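# Set block flat on rack rails, rope fully on table

## Task

Put the block down lying flat across both rails of the rack, and make sure that by the end no part of the rope, which starts draped over the table edge, still hangs off the table.

## Robot and tools

Robot: two six-joint arms, left_arm and right_arm, each with a five-digit hand (left hand on left_arm, right hand on right_arm; the left is a mirror image). Bases in the scene frame: left_arm at (+0.051, +0.381, +0.045) m, right_arm at (-0.049, -0.461, +0.045) m, both facing almost straight along +x.

Scene frame: origin at table-top height, halfway between the arms; +x points out over the table, +y toward left_arm, +z up. Camera left/right does not match arm names. All printed positions, orientations (quat_wxyz) and velocities use this frame; they may be a few cm off at long reach.

Hand point axes (right hand): +z runs along straight fingers toward the tips, +y out of the palm face, +x across the palm away from the thumb (on the left hand +x points toward the thumb). Fingertips reach about 0.12 m beyond the hand point in +z. A rigid mast sticks out near the wrist on the palm side and can strike objects.

The 48-number row. Every arm command is one row of 48 numbers, all within [-1, 1], covering both arms even if one stays still: left_arm dx, dy, dz, rx, ry, rz; then 16 left finger goals; left current_limit; left speed; then the same 24 for right_arm. Finger order: index_mcp, index_abd, index_pip, index_dip, middle_mcp, middle_abd, middle_pip, middle_dip, ring_mcp, ring_abd, ring_pip, ring_dip, thumb_cmc, thumb_axl, thumb_mcp, thumb_ipl.

Pose numbers are offsets, not poses: they shift the hand point from its current "Hand target" along scene-frame axes, with 1.0 meaning 0.6 m for dx, dy, dz and 180 degrees for the rotation vector rx, ry, rz (rotation is about the Hand target position). Six zeros means hold the current Hand target. Offsets repeated in a later call move the arm again. Commanded orientation is clipped to within 32 degrees of the measured one each step.

Finger numbers are absolute goal angles scaled between each hinge's two stops; toward -1 generally bends or closes. Open hand: +0.75, 0, +0.58, +0.70 for each of the three fingers, then thumb +0.71, +0.68, +0.23, +0.17. A zero is a real goal, so to leave a hand unchanged copy back its hand_goal, hand_current_limit and hand_speed. current_limit maps -1..+1 to 0..550 mA (start +0.4); speed sets hinge speed as (speed+1)/2 of 8.5 rad/s (start -0.6). Values persist until rewritten.

Tools:
- execute_actions(actions, cameras): actions is a list of actions; each action is up to 15 rows, one per 1/30 s step, and a short action repeats its last row. Inside one action every row is measured from the Hand target at that action's start. An empty actions list returns the full state with all camera images.
- move(target, speed, blend, stop_force, zero, blocking, cameras): straight-line path for each arm toward its offset pose, counted from the current Hand target. target is one 48-number row or a list of up to 15 rows, all offsets from the same starting Hand targets. speed in m/s, 0.002 to 3.6 (default 0.25). blend in m rounds corners of a list. stop_force in N (3 to 120) ends an arm's path when its wrist sensor feels that much push; leave it out when backing away from a contact. zero (default true) re-zeros the sensor first. blocking=false returns after about 0.5 s while the move continues (not allowed with stop_force). The paths do not avoid obstacles or the other arm; avoid paths passing close to an arm's own base.
- wait(seconds 0 to 10): let time pass holding commands.
- stop(): brake the running move.
- zoom_image(camera, region [x0,y0,x1,y1] pixels, max 504x504): closer look at the newest image from cam_head_left, cam_head_right, cam_high, cam_left_wrist or cam_right_wrist (all 672x504).
- zero_wrist_force(arm): tare that arm's wrist sensor.
- finished_scene(): ends the scene; the block and rope must stay in their goal state without help.

Results: per arm, end_effector_position (m), quaternion, velocities, Hand target (last commanded pose; next offsets count from it, and the hand may rest short of it), joint positions and torques, Wrist force/torque in the end effector's own axes plus the peak since the last report. Per hand: hand_goal, hand_measured, hand_current_ma, hand_state (moving, goal, blocked, overload). A move adds a "move:" line with an ending such as done, off_target, moving, held or fault, and limits such as paced or held. Lines like MOTOR HOT, HAND FAULT or OVER-TEMPERATURE FAULT warn of trouble; after a HAND FAULT line, the remaining robot calls of that reply are skipped.

Avoid: anything leaving the table (fails the task); dropping the block or releasing it while moving; fast impacts; pushing past a firm contact, since the arms are stiff and about 150 N of outside force or a joint torque limit (wrist joints 24.6 N m) brings a 10 s arm stop; the two arms or hands touching or pressing each other; finger currents at 495 mA or more for 5 s, which shuts a motor down; long stretched-out holds that overheat motors. Fast moves overshoot and lag; approach contacts slowly, ideally with stop_force.

Each tool is called after "Request:" in YAML: its name, and indented under it one key for each argument.

## Session

Request:
execute_actions:
  actions: []

Scene clock: 0.00 s.
left_arm: end_effector_position=(+0.5658, +0.4545, +0.2525) hand_goal=(+0.754, +0.000, +0.576, +0.696, +0.754, +0.000, +0.576, +0.696, +0.754, +0.000, +0.576, +0.696, +0.714, +0.678, +0.226, +0.168) hand_measured=(+0.754, +0.000, +0.576, +0.696, +0.754, +0.000, +0.576, +0.696, +0.754, +0.000, +0.576, +0.696, +0.714, +0.678, +0.226, +0.168) hand_current_ma=(+0, +0, +0, +0, +0, +0, +0, +0, +0, +0, +0, +0, +0, +0, +0, +0) hand_state=(goal, goal, goal, goal, goal, goal, goal, goal, goal, goal, goal, goal, goal, goal, goal, goal) hand_current_limit=0.40 hand_speed=-0.60 end_effector_quat_wxyz=(-0.389, +0.119, +0.861, +0.307) | right_arm: end_effector_position=(+0.3235, +0.0206, +0.2732) hand_goal=(+0.754, +0.000, +0.576, +0.696, +0.754, +0.000, +0.576, +0.696, +0.754, +0.000, +0.576, +0.696, +0.714, +0.678, +0.226, +0.168) hand_measured=(+0.754, +0.000, +0.576, +0.696, +0.754, +0.000, +0.576, +0.696, +0.754, +0.000, +0.576, +0.696, +0.714, +0.678, +0.226, +0.168) hand_current_ma=(+0, +0, +0, +0, +0, +0, +0, +0, +0, +0, +0, +0, +0, +0, +0, +0) hand_state=(goal, goal, goal, goal, goal, goal, goal, goal, goal, goal, goal, goal, goal, goal, goal, goal) hand_current_limit=0.40 hand_speed=-0.60 end_effector_quat_wxyz=(-0.294, +0.804, +0.517, -0.014)
Joint positions: left_arm=[3.178 -2.108 -1.513 -1.957 2.239 -1.617] | right_arm=[0.607 -1.379 1.667 -1.839 -0.974 1.011]
Joint velocities: within noise
Joint torques (N m): no reading
Wrist force (N): no reading
Wrist torque (N m): no reading
Wrist force, peak (N): no reading
Hand target: left_arm +0.5658, +0.4545, +0.2525; -0.389, +0.119, +0.861, +0.307 | right_arm +0.3235, +0.0206, +0.2732; -0.294, +0.804, +0.517, -0.014

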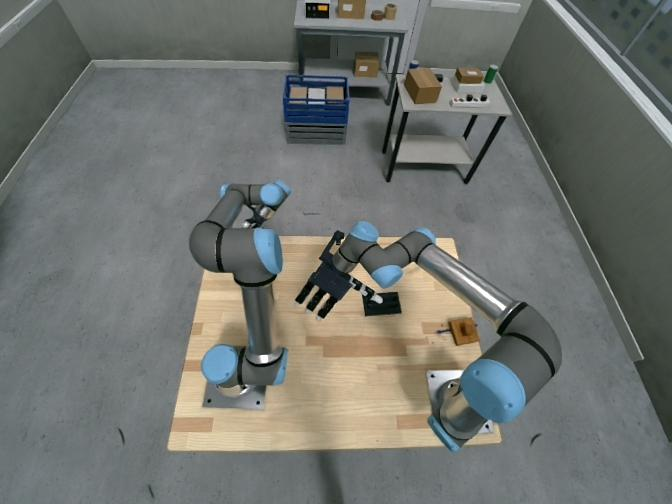

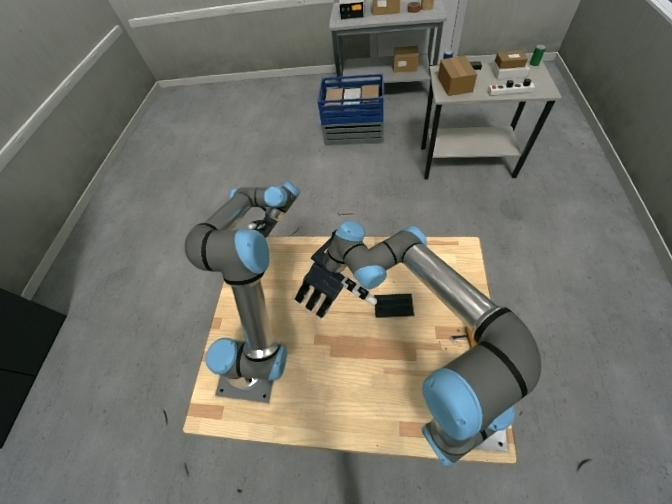

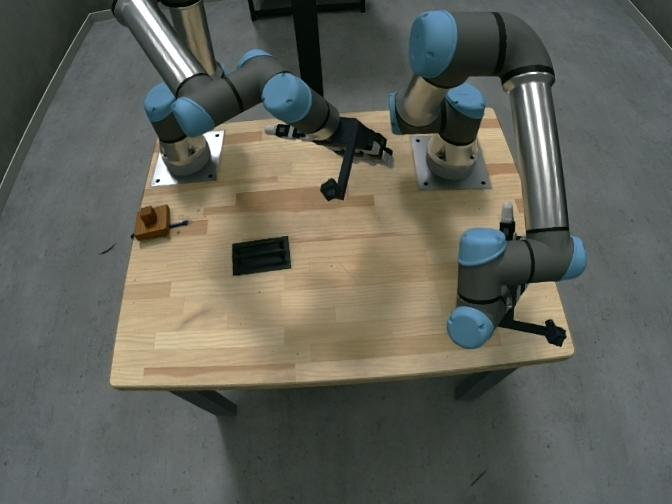

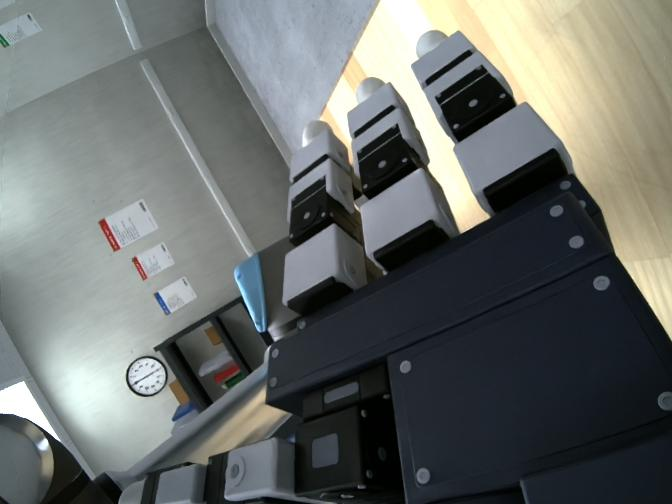

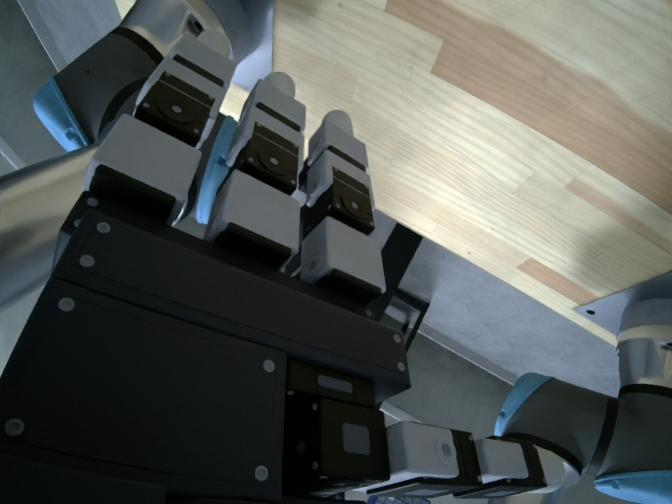

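Request:
zoom_image:
  camera: "cam_high"
  region: [110, 180, 310, 300]

Request:
zoom_image:
  camera: "cam_head_left"
  region: [340, 270, 520, 390]

Request:
zoom_image:
  camera: "cam_head_right"
  region: [350, 270, 530, 390]

Scaled by 2.520 from the camera's 672x504 image, which has a finer 960x720 frame.

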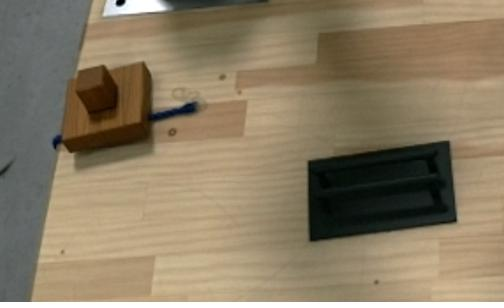

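Scaled by 2.800 from the camera's 672x504 image, which has a finer 960x720 frame.

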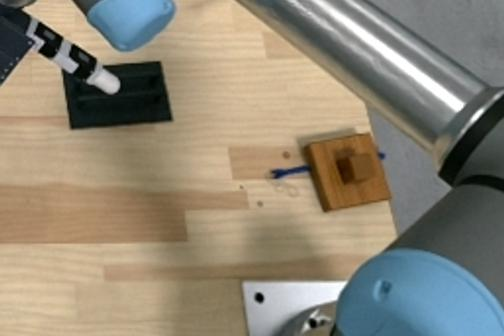

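Scaled by 2.800 from the camera's 672x504 image, which has a finer 960x720 frame.

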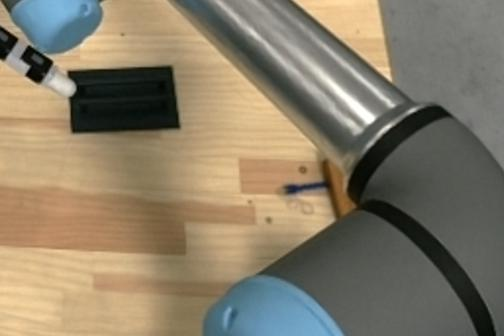

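Request:
move:
  target: [0,0,0,0,0,0,0.754,0,0.576,0.696,0.754,0,0.576,0.696,0.754,0,0.576,0.696,0.714,0.678,0.226,0.168,0.4,-0.6,0.1275,-0.5343,0.128,-0.0682,0.1013,0.1705,0.754,0,0.576,0.696,0.754,0,0.576,0.696,0.754,0,0.576,0.696,0.714,0.678,0.226,0.168,0.4,-0.6]
  cameras: ["all"]

Scene clock: 66.63 s.
left_arm: end_effector_position=(+0.5658, +0.4545, +0.2525) hand_goal=(+0.754, +0.000, +0.576, +0.696, +0.754, +0.000, +0.576, +0.696, +0.754, +0.000, +0.576, +0.696, +0.714, +0.678, +0.226, +0.168) hand_measured=(+0.756, +0.000, +0.576, +0.696, +0.756, +0.000, +0.576, +0.696, +0.756, +0.000, +0.576, +0.696, +0.716, +0.678, +0.226, +0.168) hand_current_ma=(+5, -1, +3, +0, +5, -1, +3, +0, +4, -1, +3, +0, +8, -3, -1, -2) hand_state=(goal, goal, goal, goal, goal, goal, goal, goal, goal, goal, goal, goal, goal, goal, goal, goal) hand_current_limit=0.40 hand_speed=-0.60 end_effector_quat_wxyz=(-0.389, +0.119, +0.861, +0.307) | right_arm: end_effector_position=(+0.4000, -0.2999, +0.3499) hand_goal=(+0.754, +0.000, +0.576, +0.696, +0.754, +0.000, +0.576, +0.696, +0.754, +0.000, +0.576, +0.696, +0.714, +0.678, +0.226, +0.168) hand_measured=(+0.748, +0.000, +0.576, +0.696, +0.748, +0.000, +0.576, +0.696, +0.748, +0.000, +0.576, +0.696, +0.710, +0.678, +0.224, +0.168) hand_current_ma=(-8, +0, +0, +0, -8, +0, +0, +0, -7, +0, +0, +0, -5, -1, -3, +0) hand_state=(goal, goal, goal, goal, goal, goal, goal, goal, goal, goal, goal, goal, goal, goal, goal, goal) hand_current_limit=0.40 hand_speed=-0.60 end_effector_quat_wxyz=(-0.271, +0.653, +0.653, -0.271) end_effector_velocity=(+0.000, -0.002, +0.000) end_effector_angular_velocity=(-0.003, +0.002, +0.003)
Joint positions: left_arm=[3.178 -2.108 -1.513 -1.957 2.239 -1.617] | right_arm=[0.108 -1.324 1.264 -0.727 -1.506 0.064]
Joint velocities: left_arm=[within noise] | right_arm=[-0.001 0 0 0.003 -0.005 -0.001]
Joint torques (N m): left_arm=[0 38.45 17.23 0.38 1.15 0.04] | right_arm=[-7.37 -43.14 -28.01 0.91 -1.76 -1.42]
Wrist force (N): left_arm=[0.4 -0.1 0.1] | right_arm=[0.8 0.0 -0.7]
Wrist torque (N m): left_arm=[-0.02 -0.05 0.03] | right_arm=[-0.04 -0.01 0.05]
Wrist force, peak (N): left_arm=[0.5 -0.3 -0.1] | right_arm=[-1.5 0.2 -1.7]
Hand target: left_arm +0.5658, +0.4545, +0.2525; -0.389, +0.119, +0.861, +0.307 | right_arm +0.4000, -0.3000, +0.3500; -0.271, +0.653, +0.653, -0.271
Off the commanded pose: left_arm 0.000 m, 0 deg | right_arm 0.000 m, 0 deg.
move: done

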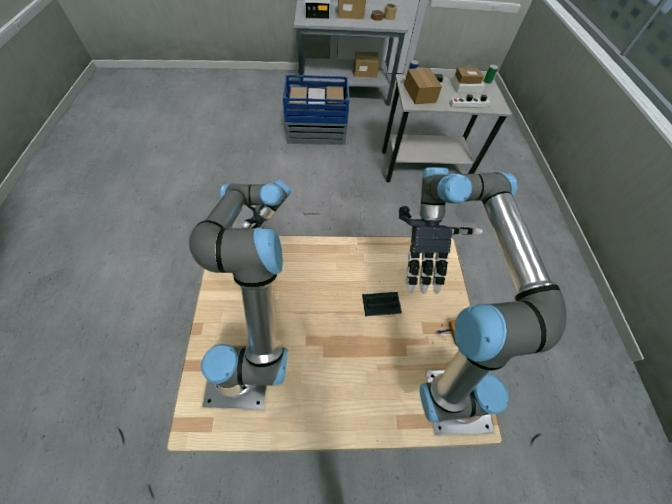

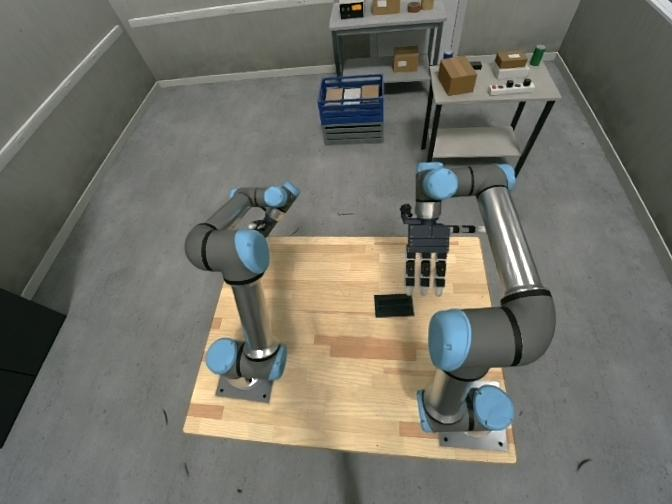

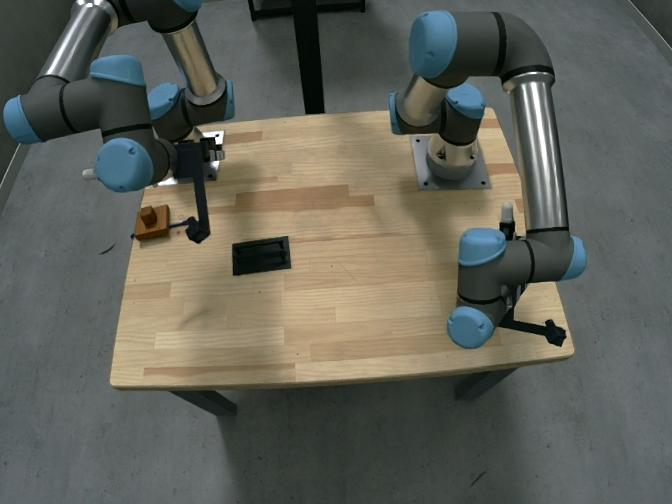

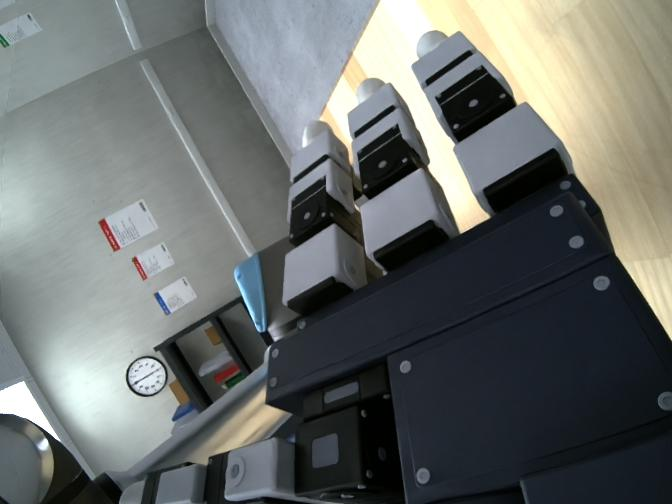

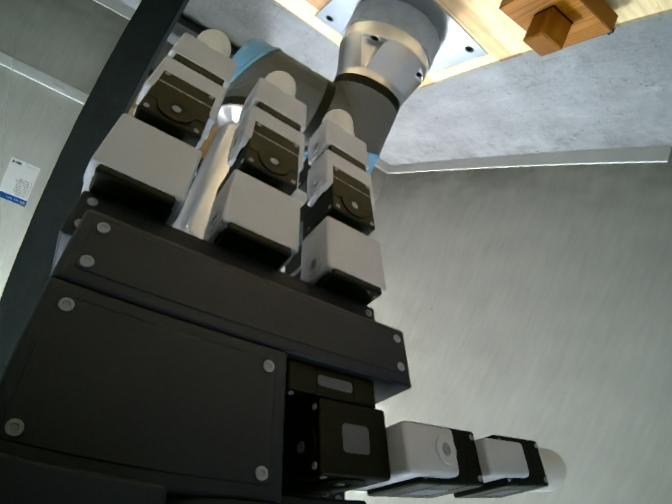

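Request:
move:
  target: [0,0,0,0,0,0,0.754,0,0.576,0.696,0.754,0,0.576,0.696,0.754,0,0.576,0.696,0.714,0.678,0.226,0.168,0.4,-0.6,0.0667,-0.2,0.08,0,-0.25,0,0.754,0,0.576,0.696,0.754,0,0.576,0.696,0.754,0,0.576,0.696,0.714,0.678,0.226,0.168,0.4,-0.6]
  cameras: ["cam_head_left","cam_high","cam_right_wrist"]

Scene clock: 74.67 s.
left_arm: end_effector_position=(+0.5658, +0.4545, +0.2525) hand_goal=(+0.754, +0.000, +0.576, +0.696, +0.754, +0.000, +0.576, +0.696, +0.754, +0.000, +0.576, +0.696, +0.714, +0.678, +0.226, +0.168) hand_measured=(+0.756, +0.000, +0.576, +0.696, +0.756, +0.000, +0.576, +0.696, +0.756, +0.000, +0.576, +0.696, +0.716, +0.678, +0.226, +0.168) hand_current_ma=(+5, -1, +3, +0, +5, -1, +3, +0, +4, -1, +3, +0, +8, -3, -1, -2) hand_state=(goal, goal, goal, goal, goal, goal, goal, goal, goal, goal, goal, goal, goal, goal, goal, goal) hand_current_limit=0.40 hand_speed=-0.60 end_effector_quat_wxyz=(-0.389, +0.119, +0.861, +0.307) | right_arm: end_effector_position=(+0.4400, -0.4200, +0.3980) hand_goal=(+0.754, +0.000, +0.576, +0.696, +0.754, +0.000, +0.576, +0.696, +0.754, +0.000, +0.576, +0.696, +0.714, +0.678, +0.226, +0.168) hand_measured=(+0.748, +0.000, +0.576, +0.696, +0.748, +0.000, +0.576, +0.696, +0.750, +0.000, +0.576, +0.696, +0.712, +0.678, +0.224, +0.168) hand_current_ma=(-7, +0, +0, +0, -7, +0, +0, +0, -6, +0, +0, +0, -3, -1, -3, +0) hand_state=(goal, goal, goal, goal, goal, goal, goal, goal, goal, goal, goal, goal, goal, goal, goal, goal) hand_current_limit=0.40 hand_speed=-0.60 end_effector_quat_wxyz=(+0.000, +0.707, +0.707, +0.000)
Joint positions: left_arm=[3.178 -2.108 -1.513 -1.957 2.239 -1.617] | right_arm=[-0.158 -1.82 1.798 -1.548 -1.571 -0.175]
Joint torques (N m): left_arm=[0.1 38.33 18.04 0.43 1.14 0.1] | right_arm=[-4.14 -17.22 -15.57 -4.5 -1.71 0.3]
Wrist force (N): left_arm=[0.2 0.1 -0.1] | right_arm=[1.0 -0.4 -0.5]
Wrist torque (N m): left_arm=[0.02 -0.03 0.02] | right_arm=[0.10 -0.05 0.05]
Wrist force, peak (N): left_arm=[0.6 0.1 0.0] | right_arm=[1.3 0.5 -0.7]
Hand target: left_arm +0.5658, +0.4545, +0.2525; -0.389, +0.119, +0.861, +0.307 | right_arm +0.4400, -0.4200, +0.3980; +0.000, +0.707, +0.707, +0.000
Off the commanded pose: left_arm 0.000 m, 0 deg | right_arm 0.000 m, 0 deg.
move: done
Images, in order (width x height): cam_head_left 672x504, cam_high 672x504, cam_right_wrist 672x504.

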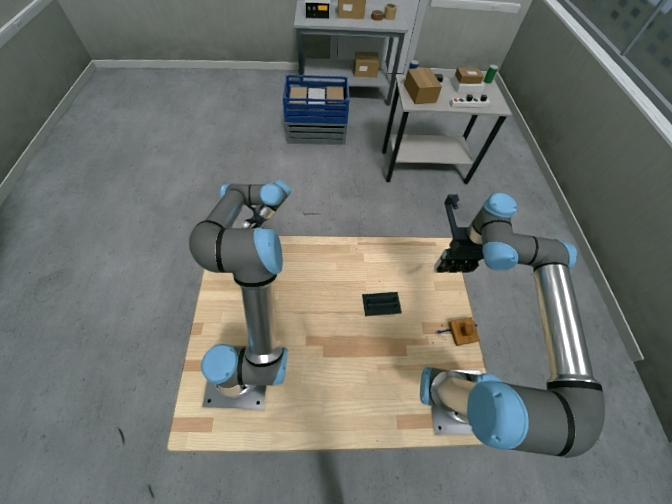

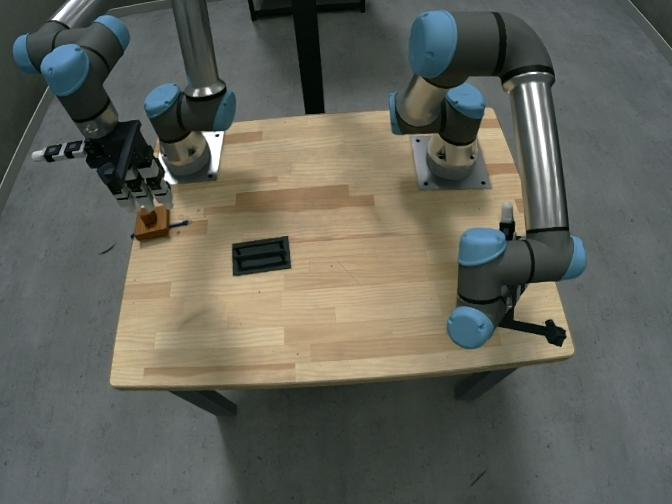

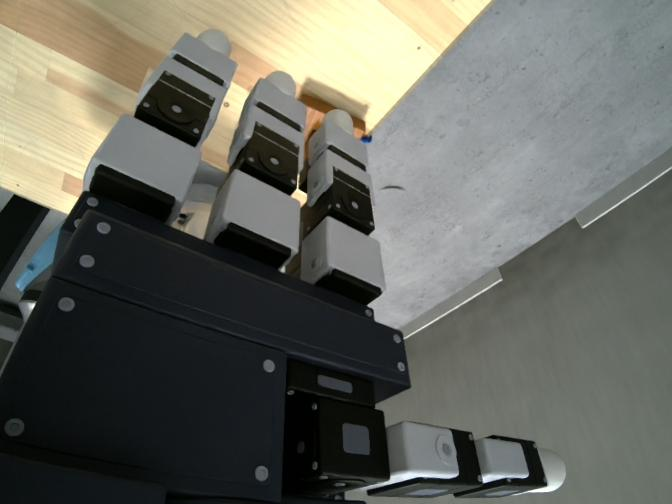

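Request:
move:
  target: [0,0,0,0,0,0,0.754,0,0.576,0.696,0.754,0,0.576,0.696,0.754,0,0.576,0.696,0.714,0.678,0.226,0.168,0.4,-0.6,-0.0667,0.2667,0,0,0,0,0.754,0,0.576,0.696,0.754,0,0.576,0.696,0.754,0,0.576,0.696,0.714,0.678,0.226,0.168,0.4,-0.6]
  cameras: ["cam_head_left","cam_high","cam_right_wrist"]

Scene clock: 79.13 s.
left_arm: end_effector_position=(+0.5658, +0.4545, +0.2525) hand_goal=(+0.754, +0.000, +0.576, +0.696, +0.754, +0.000, +0.576, +0.696, +0.754, +0.000, +0.576, +0.696, +0.714, +0.678, +0.226, +0.168) hand_measured=(+0.756, +0.000, +0.576, +0.696, +0.756, +0.000, +0.576, +0.696, +0.756, +0.000, +0.576, +0.696, +0.716, +0.678, +0.226, +0.168) hand_current_ma=(+5, -1, +3, +0, +5, -1, +3, +0, +4, -1, +3, +0, +8, -3, -1, -2) hand_state=(goal, goal, goal, goal, goal, goal, goal, goal, goal, goal, goal, goal, goal, goal, goal, goal) hand_current_limit=0.40 hand_speed=-0.60 end_effector_quat_wxyz=(-0.389, +0.119, +0.861, +0.307) | right_arm: end_effector_position=(+0.4000, -0.2600, +0.3980) hand_goal=(+0.754, +0.000, +0.576, +0.696, +0.754, +0.000, +0.576, +0.696, +0.754, +0.000, +0.576, +0.696, +0.714, +0.678, +0.226, +0.168) hand_measured=(+0.750, +0.000, +0.576, +0.696, +0.750, +0.000, +0.576, +0.696, +0.750, +0.000, +0.576, +0.696, +0.712, +0.678, +0.224, +0.168) hand_current_ma=(-5, +0, +0, +0, -5, +0, +0, +0, -4, +0, +0, +0, -2, -1, -3, +0) hand_state=(goal, goal, goal, goal, goal, goal, goal, goal, goal, goal, goal, goal, goal, goal, goal, goal) hand_current_limit=0.40 hand_speed=-0.60 end_effector_quat_wxyz=(+0.000, +0.707, +0.707, +0.000)
Joint positions: left_arm=[3.178 -2.108 -1.513 -1.957 2.239 -1.617] | right_arm=[0.252 -1.774 1.762 -1.559 -1.571 0.234]
Joint torques (N m): left_arm=[0.28 38.31 17.99 0.44 1.18 0.09] | right_arm=[5.38 -23.33 -17.78 -0.97 -0.07 2.06]
Wrist force (N): left_arm=[0.2 0.0 0.0] | right_arm=[0.8 -0.5 -0.3]
Wrist torque (N m): left_arm=[0.00 -0.02 0.02] | right_arm=[0.06 -0.01 0.07]
Wrist force, peak (N): left_arm=[0.7 -0.1 0.1] | right_arm=[2.9 -1.3 -0.4]
Hand target: left_arm +0.5658, +0.4545, +0.2525; -0.389, +0.119, +0.861, +0.307 | right_arm +0.4000, -0.2600, +0.3980; +0.000, +0.707, +0.707, +0.000
Off the commanded pose: left_arm 0.000 m, 0 deg | right_arm 0.000 m, 0 deg.
move: done
Images, in order (width x height): cam_head_left 672x504, cam_high 672x504, cam_right_wrist 672x504.

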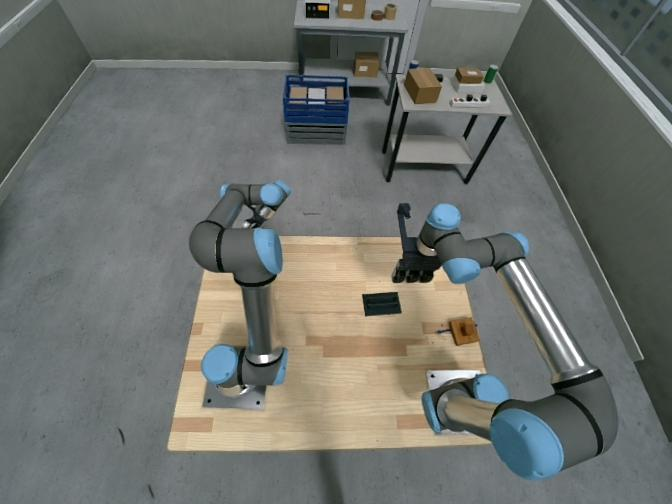

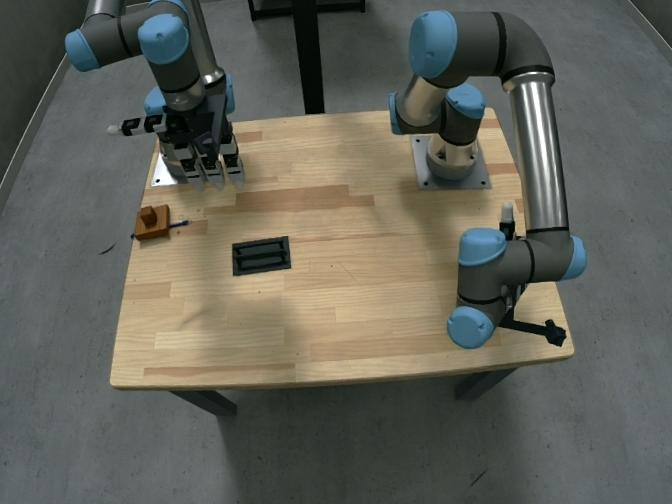

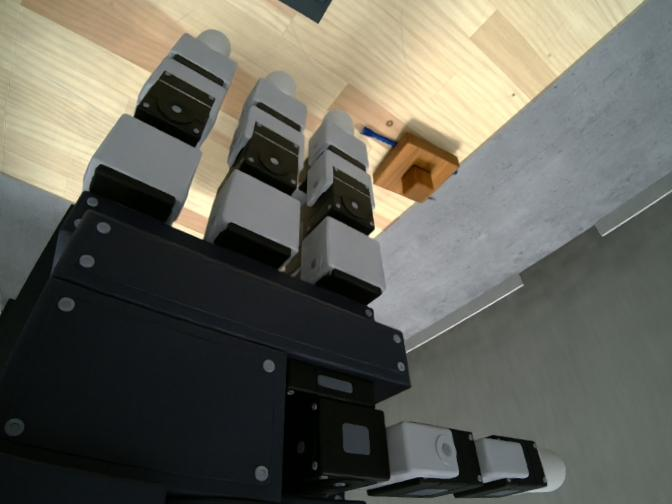

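Request:
zoom_image:
  camera: "cam_right_wrist"
  region: [340, 90, 500, 220]

Request:
zoom_image:
  camera: "cam_high"
  region: [100, 190, 220, 280]

Request:
zoom_image:
  camera: "cam_head_left"
  region: [420, 300, 500, 360]

Scaled by 3.150 from the camera's 672x504 image, which has a finer 960x720 frame.

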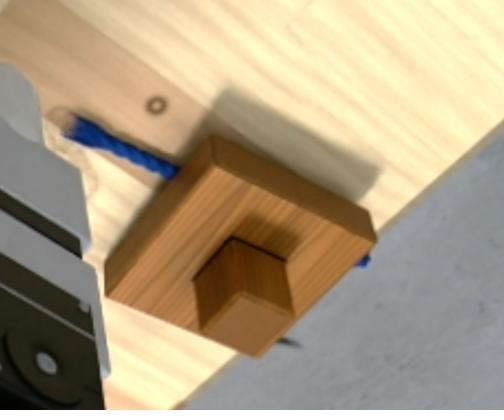

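Scaled by 4.200 from the camera's 672x504 image, which has a finer 960x720 frame.

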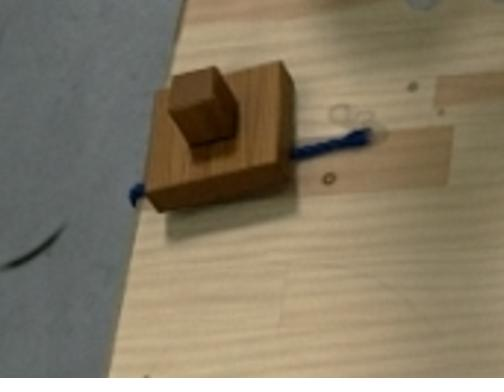

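Scaled by 6.300 from the camera's 672x504 image, which has a finer 960x720 frame.

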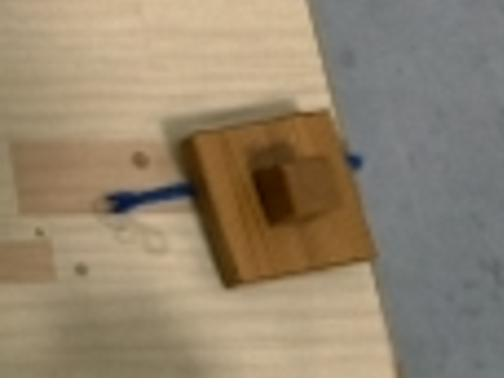

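Request:
zoom_image:
  camera: "cam_high"
  region: [90, 80, 260, 200]

Request:
zoom_image:
  camera: "cam_head_left"
  region: [340, 180, 500, 300]

Request:
zoom_image:
  camera: "cam_high"
  region: [220, 220, 310, 290]

Request:
zoom_image:
  camera: "cam_head_left"
  region: [350, 280, 420, 330]

Scaled by 2.965 from the camera's 672x504 image, which has a finer 960x720 frame.

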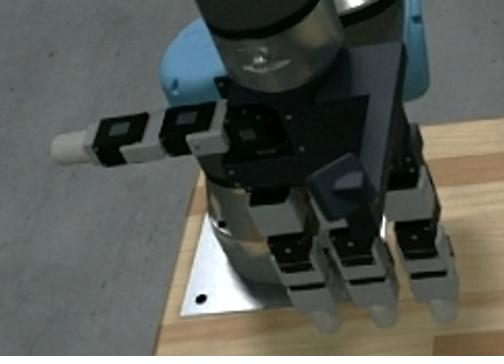

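Scaled by 3.150 from the camera's 672x504 image, which has a finer 960x720 frame.

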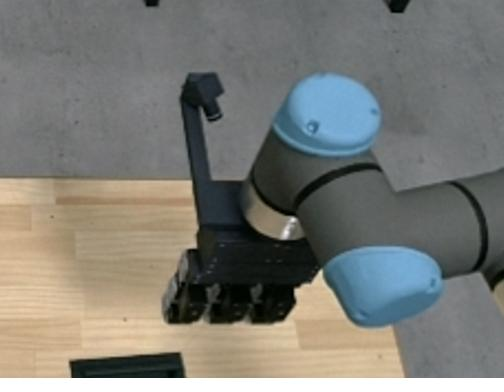

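Scaled by 5.600 from the camera's 672x504 image, which has a finer 960x720 frame.

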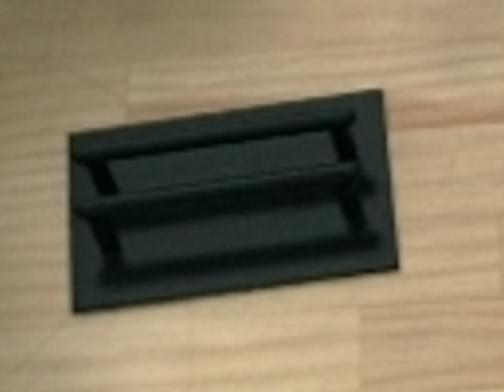

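Scaled by 7.200 from the camera's 672x504 image, which has a finer 960x720 frame.

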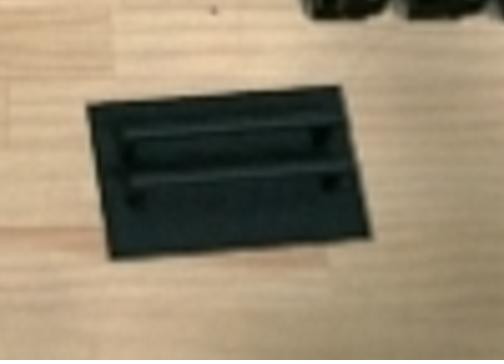

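Request:
move:
  target: [0,0,0,0,0,0,0.754,0,0.576,0.696,0.754,0,0.576,0.696,0.754,0,0.576,0.696,0.714,0.678,0.226,0.168,0.4,-0.6,-0.37,-0.2517,-0.33,0,0.3333,0,0.274,0,-0.08,-0.174,0.274,0,-0.737,-0.609,0.274,0,-0.737,-0.609,-0.571,0.678,0.118,0.168,0.4,-0.6]
  cameras: ["cam_head_left","cam_head_right","cam_high","cam_right_wrist"]

Scene clock: 206.97 s.
left_arm: end_effector_position=(+0.5658, +0.4545, +0.2525) hand_goal=(+0.754, +0.000, +0.576, +0.696, +0.754, +0.000, +0.576, +0.696, +0.754, +0.000, +0.576, +0.696, +0.714, +0.678, +0.226, +0.168) hand_measured=(+0.756, +0.000, +0.576, +0.696, +0.756, +0.000, +0.576, +0.696, +0.756, +0.000, +0.576, +0.696, +0.716, +0.678, +0.226, +0.168) hand_current_ma=(+5, -1, +3, +0, +5, -1, +3, +0, +4, -1, +3, +0, +8, -3, -1, -2) hand_state=(goal, goal, goal, goal, goal, goal, goal, goal, goal, goal, goal, goal, goal, goal, goal, goal) hand_current_limit=0.40 hand_speed=-0.60 end_effector_quat_wxyz=(-0.389, +0.119, +0.861, +0.307) | right_arm: end_effector_position=(+0.1780, -0.4110, +0.2000) hand_goal=(+0.274, +0.000, -0.080, -0.174, +0.274, +0.000, -0.736, -0.608, +0.274, +0.000, -0.736, -0.608, -0.570, +0.678, +0.118, +0.168) hand_measured=(+0.274, +0.000, -0.076, -0.170, +0.274, +0.000, -0.730, -0.606, +0.274, +0.000, -0.730, -0.606, -0.568, +0.678, +0.116, +0.168) hand_current_ma=(-1, +0, +5, +3, +0, +0, +7, +3, +0, +0, +8, +2, +2, -1, -2, +0) hand_state=(goal, goal, goal, goal, goal, goal, goal, goal, goal, goal, goal, goal, goal, goal, goal, goal) hand_current_limit=0.40 hand_speed=-0.60 end_effector_quat_wxyz=(-0.354, +0.612, +0.613, -0.354)
Joint positions: left_arm=[3.178 -2.108 -1.513 -1.957 2.239 -1.617] | right_arm=[-0.143 -1.673 2.081 -0.936 -1.709 -0.081]
Joint torques (N m): left_arm=[-0.21 38.78 18.48 0.49 1.17 0.2] | right_arm=[-2.87 -19.12 -17.88 -0.7 0.14 2.2]
Wrist force (N): left_arm=[0.3 0.0 0.1] | right_arm=[0.5 0.5 -0.9]
Wrist torque (N m): left_arm=[-0.01 -0.04 0.03] | right_arm=[0.13 -0.02 0.14]
Wrist force, peak (N): left_arm=[0.4 0.0 -0.4] | right_arm=[1.4 -1.3 -0.6]
Hand target: left_arm +0.5658, +0.4545, +0.2525; -0.389, +0.119, +0.861, +0.307 | right_arm +0.1780, -0.4110, +0.2000; -0.354, +0.612, +0.612, -0.354
Off the commanded pose: left_arm 0.000 m, 0 deg | right_arm 0.000 m, 0 deg.
move: done
Images, in order (width x height): cam_head_left 672x504, cam_head_right 672x504, cam_high 672x504, cam_right_wrist 672x504.

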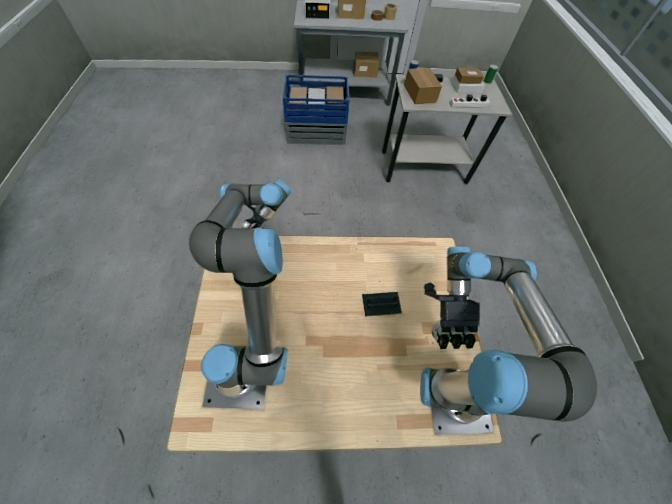

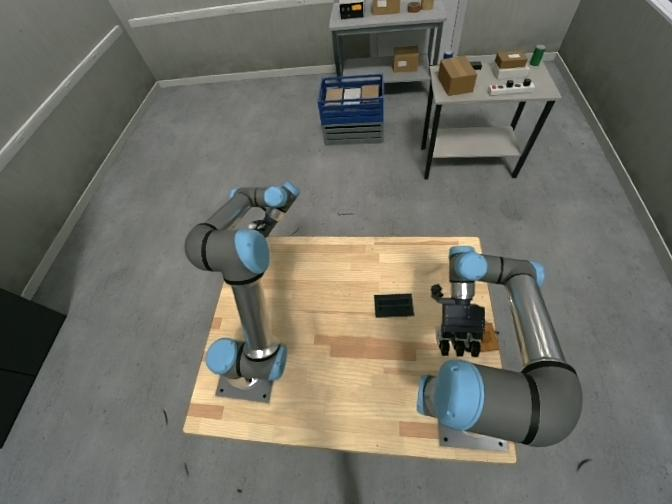

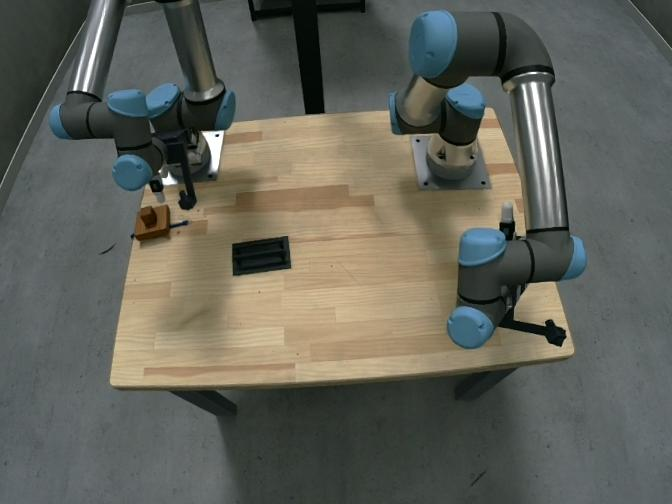

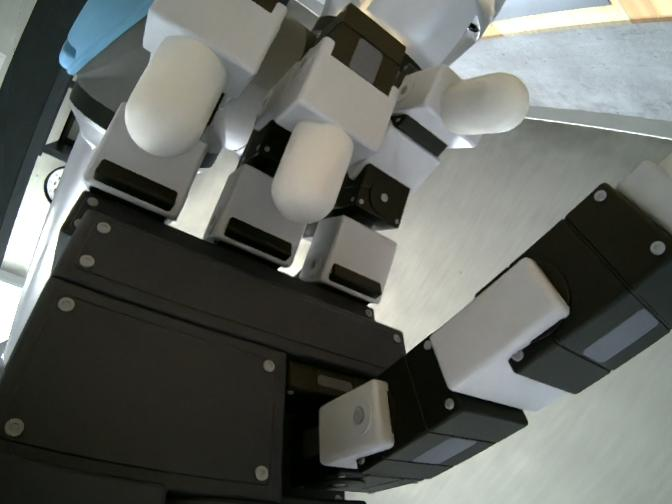

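Request:
zoom_image:
  camera: "cam_high"
  region: [100, 130, 240, 260]

Request:
zoom_image:
  camera: "cam_head_left"
  region: [410, 260, 500, 360]

Scaled by 3.600 from the camera's 672x504 image, which has a finer 960x720 frame.

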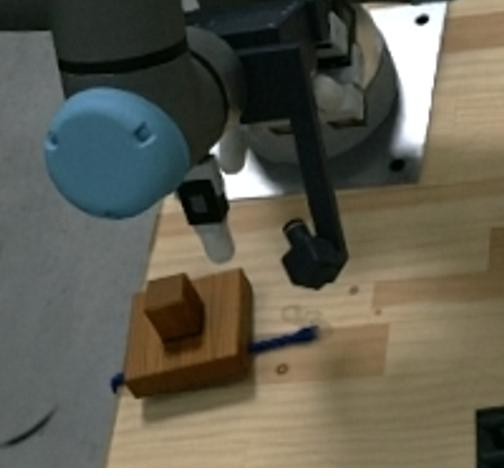

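Scaled by 5.040 from the camera's 672x504 image, which has a finer 960x720 frame.

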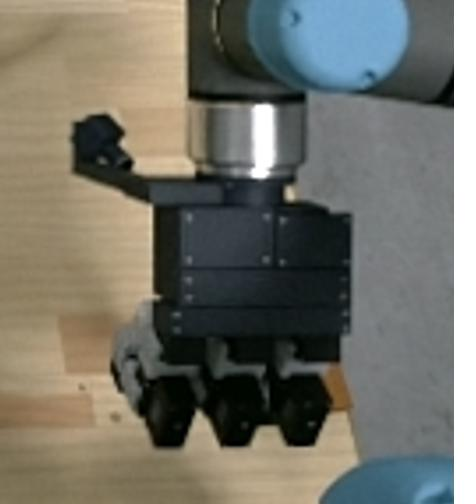

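Request:
move:
  target: [0,0,0,0,0,0,0.754,0,0.576,0.696,0.754,0,0.576,0.696,0.754,0,0.576,0.696,0.714,0.678,0.226,0.168,0.4,-0.6,0,0,-0.2333,0,0,0,0.274,0,-0.08,-0.174,0.274,0,-0.736,-0.608,0.274,0,-0.736,-0.608,-0.571,0.678,0.118,0.168,0.4,-0.6]
  cameras: ["cam_head_left","cam_high","cam_right_wrist"]
  speed: 0.15

Request:
zoom_image:
  camera: "cam_high"
  region: [110, 150, 230, 260]

Request:
zoom_image:
  camera: "cam_head_left"
  region: [410, 260, 500, 360]

Scene clock: 218.40 s.
left_arm: end_effector_position=(+0.5658, +0.4545, +0.2525) hand_goal=(+0.754, +0.000, +0.576, +0.696, +0.754, +0.000, +0.576, +0.696, +0.754, +0.000, +0.576, +0.696, +0.714, +0.678, +0.226, +0.168) hand_measured=(+0.756, +0.000, +0.576, +0.696, +0.756, +0.000, +0.576, +0.696, +0.756, +0.000, +0.576, +0.696, +0.716, +0.678, +0.226, +0.168) hand_current_ma=(+5, -1, +3, +0, +5, -1, +3, +0, +4, -1, +3, +0, +8, -3, -1, -2) hand_state=(goal, goal, goal, goal, goal, goal, goal, goal, goal, goal, goal, goal, goal, goal, goal, goal) hand_current_limit=0.40 hand_speed=-0.60 end_effector_quat_wxyz=(-0.389, +0.119, +0.861, +0.307) | right_arm: end_effector_position=(+0.1780, -0.4110, +0.0601) hand_goal=(+0.274, +0.000, -0.080, -0.174, +0.274, +0.000, -0.736, -0.608, +0.274, +0.000, -0.736, -0.608, -0.570, +0.678, +0.118, +0.168) hand_measured=(+0.272, +0.000, -0.076, -0.170, +0.274, +0.000, -0.730, -0.606, +0.274, +0.000, -0.730, -0.606, -0.568, +0.678, +0.116, +0.168) hand_current_ma=(-1, +0, +5, +3, +0, +0, +7, +3, +0, +0, +8, +2, +2, -1, -2, +0) hand_state=(goal, goal, goal, goal, goal, goal, goal, goal, goal, goal, goal, goal, goal, goal, goal, goal) hand_current_limit=0.40 hand_speed=-0.60 end_effector_quat_wxyz=(-0.354, +0.612, +0.612, -0.354)
Joint positions: left_arm=[3.178 -2.108 -1.513 -1.957 2.239 -1.617] | right_arm=[-0.143 -1.437 2.284 -1.375 -1.71 -0.081]
Joint torques (N m): left_arm=[0.03 38.66 18.32 0.48 1.23 0.19] | right_arm=[-1.64 -12.42 -13.1 -1.29 -0.54 0.72]
Wrist force (N): left_arm=[0.2 0.0 0.0] | right_arm=[0.5 0.3 -1.1]
Wrist torque (N m): left_arm=[0.00 -0.03 0.02] | right_arm=[0.11 0.00 0.13]
Wrist force, peak (N): left_arm=[0.7 0.0 0.0] | right_arm=[0.6 -1.1 -1.7]
Hand target: left_arm +0.5658, +0.4545, +0.2525; -0.389, +0.119, +0.861, +0.307 | right_arm +0.1780, -0.4110, +0.0600; -0.354, +0.612, +0.612, -0.354
Off the commanded pose: left_arm 0.000 m, 0 deg | right_arm 0.000 m, 0 deg.
move: done
Images, in order (width x height): cam_head_left 672x504, cam_high 672x504, cam_right_wrist 672x504.

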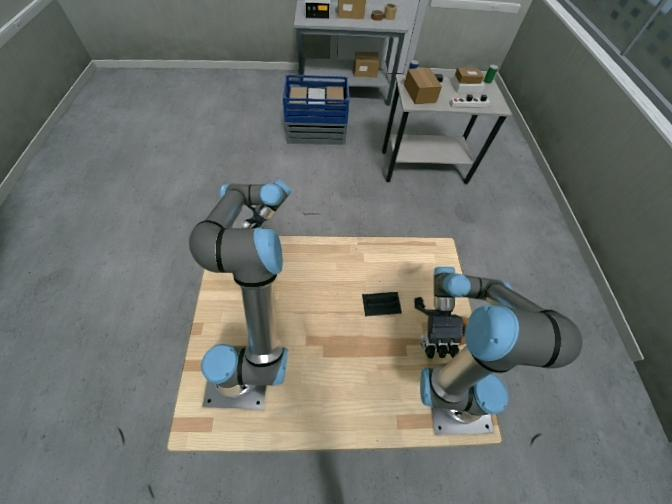

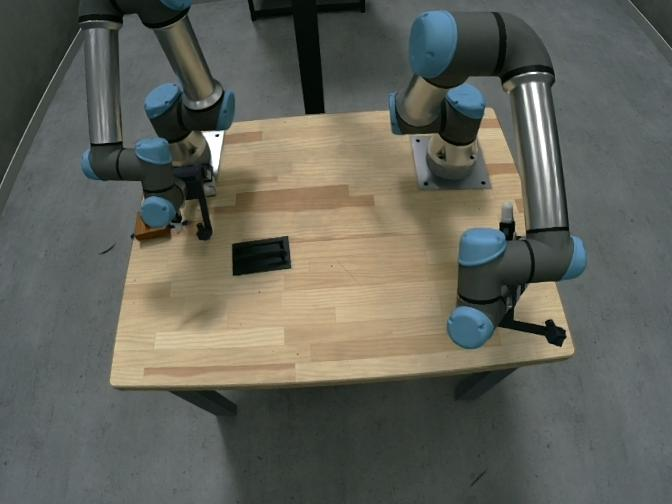

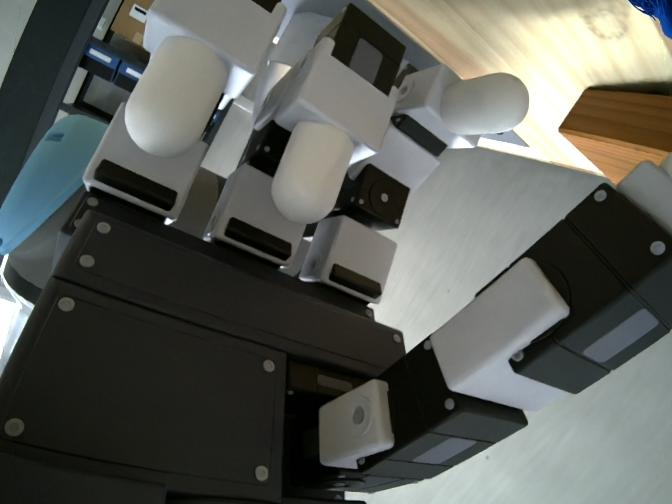

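Scaled by 4.200 from the camera's 672x504 image, which has a finer 960x720 frame.

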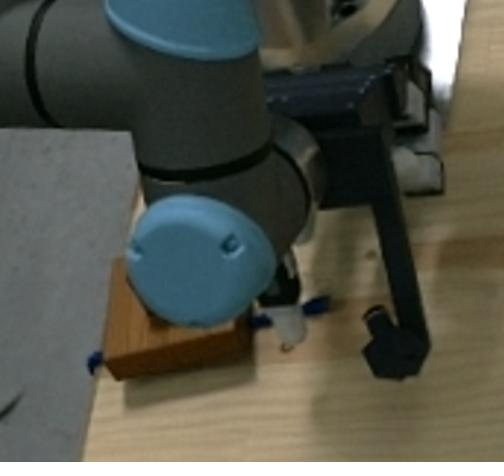

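Scaled by 5.040 from the camera's 672x504 image, which has a finer 960x720 frame.

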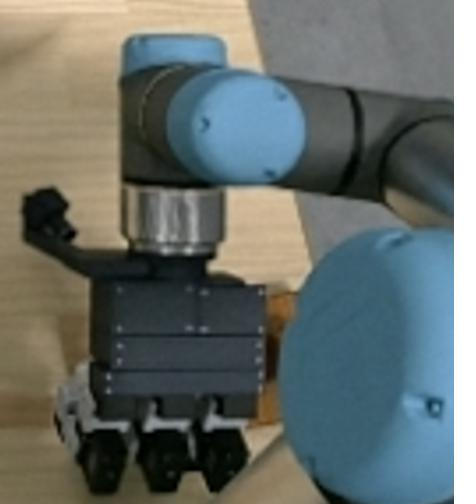

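Request:
move:
  target: [0,0,0,0,0,0,0.754,0,0.576,0.696,0.754,0,0.576,0.696,0.754,0,0.576,0.696,0.714,0.678,0.226,0.168,0.4,-0.6,0,0,-0.0717,0,0,0,0.274,0,-0.08,-0.174,0.274,0,-0.736,-0.608,0.274,0,-0.736,-0.608,-0.571,0.678,0.118,0.168,0.4,-0.6]
  cameras: ["cam_high","cam_right_wrist"]
  speed: 0.02
  stop_force: 4

Request:
zoom_image:
  camera: "cam_high"
  region: [110, 150, 230, 260]

Scene clock: 228.00 s.
left_arm: end_effector_position=(+0.5658, +0.4545, +0.2525) hand_goal=(+0.754, +0.000, +0.576, +0.696, +0.754, +0.000, +0.576, +0.696, +0.754, +0.000, +0.576, +0.696, +0.714, +0.678, +0.226, +0.168) hand_measured=(+0.756, +0.000, +0.576, +0.696, +0.756, +0.000, +0.576, +0.696, +0.756, +0.000, +0.576, +0.696, +0.716, +0.678, +0.226, +0.168) hand_current_ma=(+5, -1, +3, +0, +5, -1, +3, +0, +4, -1, +3, +0, +8, -3, -1, -2) hand_state=(goal, goal, goal, goal, goal, goal, goal, goal, goal, goal, goal, goal, goal, goal, goal, goal) hand_current_limit=0.40 hand_speed=-0.60 end_effector_quat_wxyz=(-0.389, +0.119, +0.861, +0.307) | right_arm: end_effector_position=(+0.1780, -0.4110, +0.0244) hand_goal=(+0.274, +0.000, -0.080, -0.174, +0.274, +0.000, -0.736, -0.608, +0.274, +0.000, -0.736, -0.608, -0.570, +0.678, +0.118, +0.168) hand_measured=(+0.276, +0.000, -0.084, -0.170, +0.274, +0.000, -0.730, -0.606, +0.274, +0.000, -0.730, -0.606, -0.568, +0.678, +0.116, +0.168) hand_current_ma=(+3, +0, -5, +3, +0, +0, +7, +3, +0, +0, +8, +2, +2, -1, -2, +0) hand_state=(goal, goal, goal, goal, goal, goal, goal, goal, goal, goal, goal, goal, goal, goal, goal, goal) hand_current_limit=0.40 hand_speed=-0.60 end_effector_quat_wxyz=(-0.354, +0.612, +0.612, -0.354)
Joint positions: left_arm=[3.178 -2.108 -1.513 -1.957 2.239 -1.617] | right_arm=[-0.143 -1.348 2.315 -1.495 -1.71 -0.081]
Joint torques (N m): left_arm=[0.29 38.87 18.88 0.51 1.2 0.33] | right_arm=[4.82 -22.12 -19.06 -1.1 0.86 0.67]
Wrist force (N): left_arm=[0.2 -0.1 0.0] | right_arm=[0.2 -1.5 -3.0]
Wrist torque (N m): left_arm=[-0.01 -0.03 0.03] | right_arm=[0.26 0.03 0.13]
Wrist force, peak (N): left_arm=[0.5 0.0 -0.4] | right_arm=[0.6 -22.8 -19.6]
Hand target: left_arm +0.5658, +0.4545, +0.2525; -0.389, +0.119, +0.861, +0.307 | right_arm +0.1780, -0.4110, +0.0244; -0.354, +0.612, +0.612, -0.354 (not the last commanded pose)
Off the commanded pose: left_arm 0.000 m, 0 deg | right_arm 0.007 m, 0 deg.
move: contact (right_arm)
Images, in order (width x height): cam_high 672x504, cam_right_wrist 672x504.

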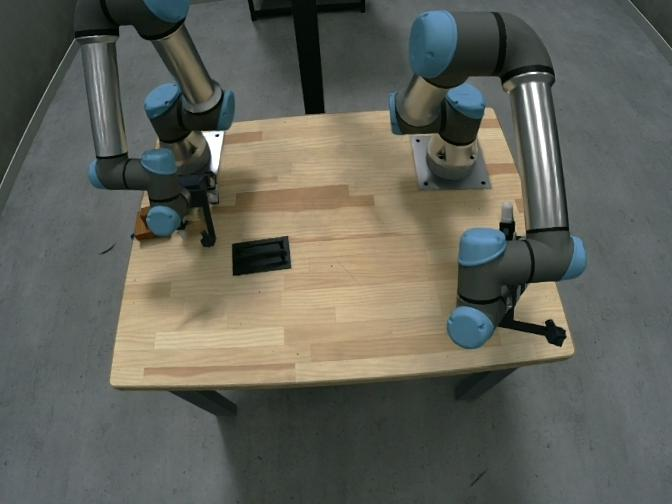

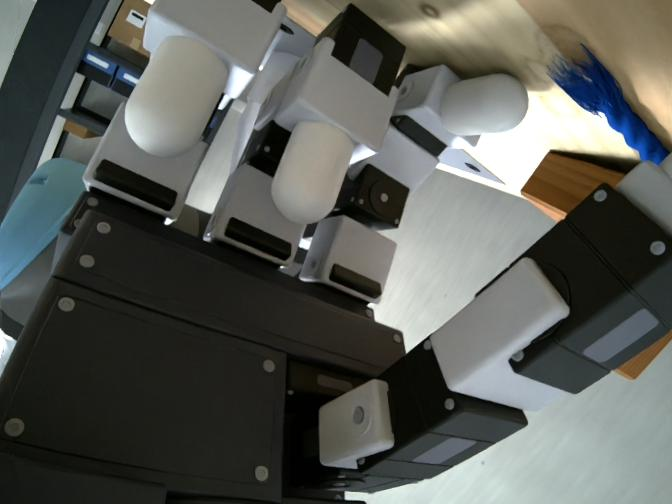

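Scaled by 4.200 from the camera's 672x504 image, which has a finer 960x720 frame.

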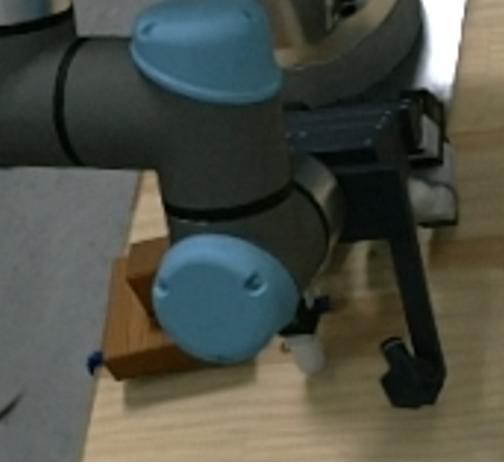

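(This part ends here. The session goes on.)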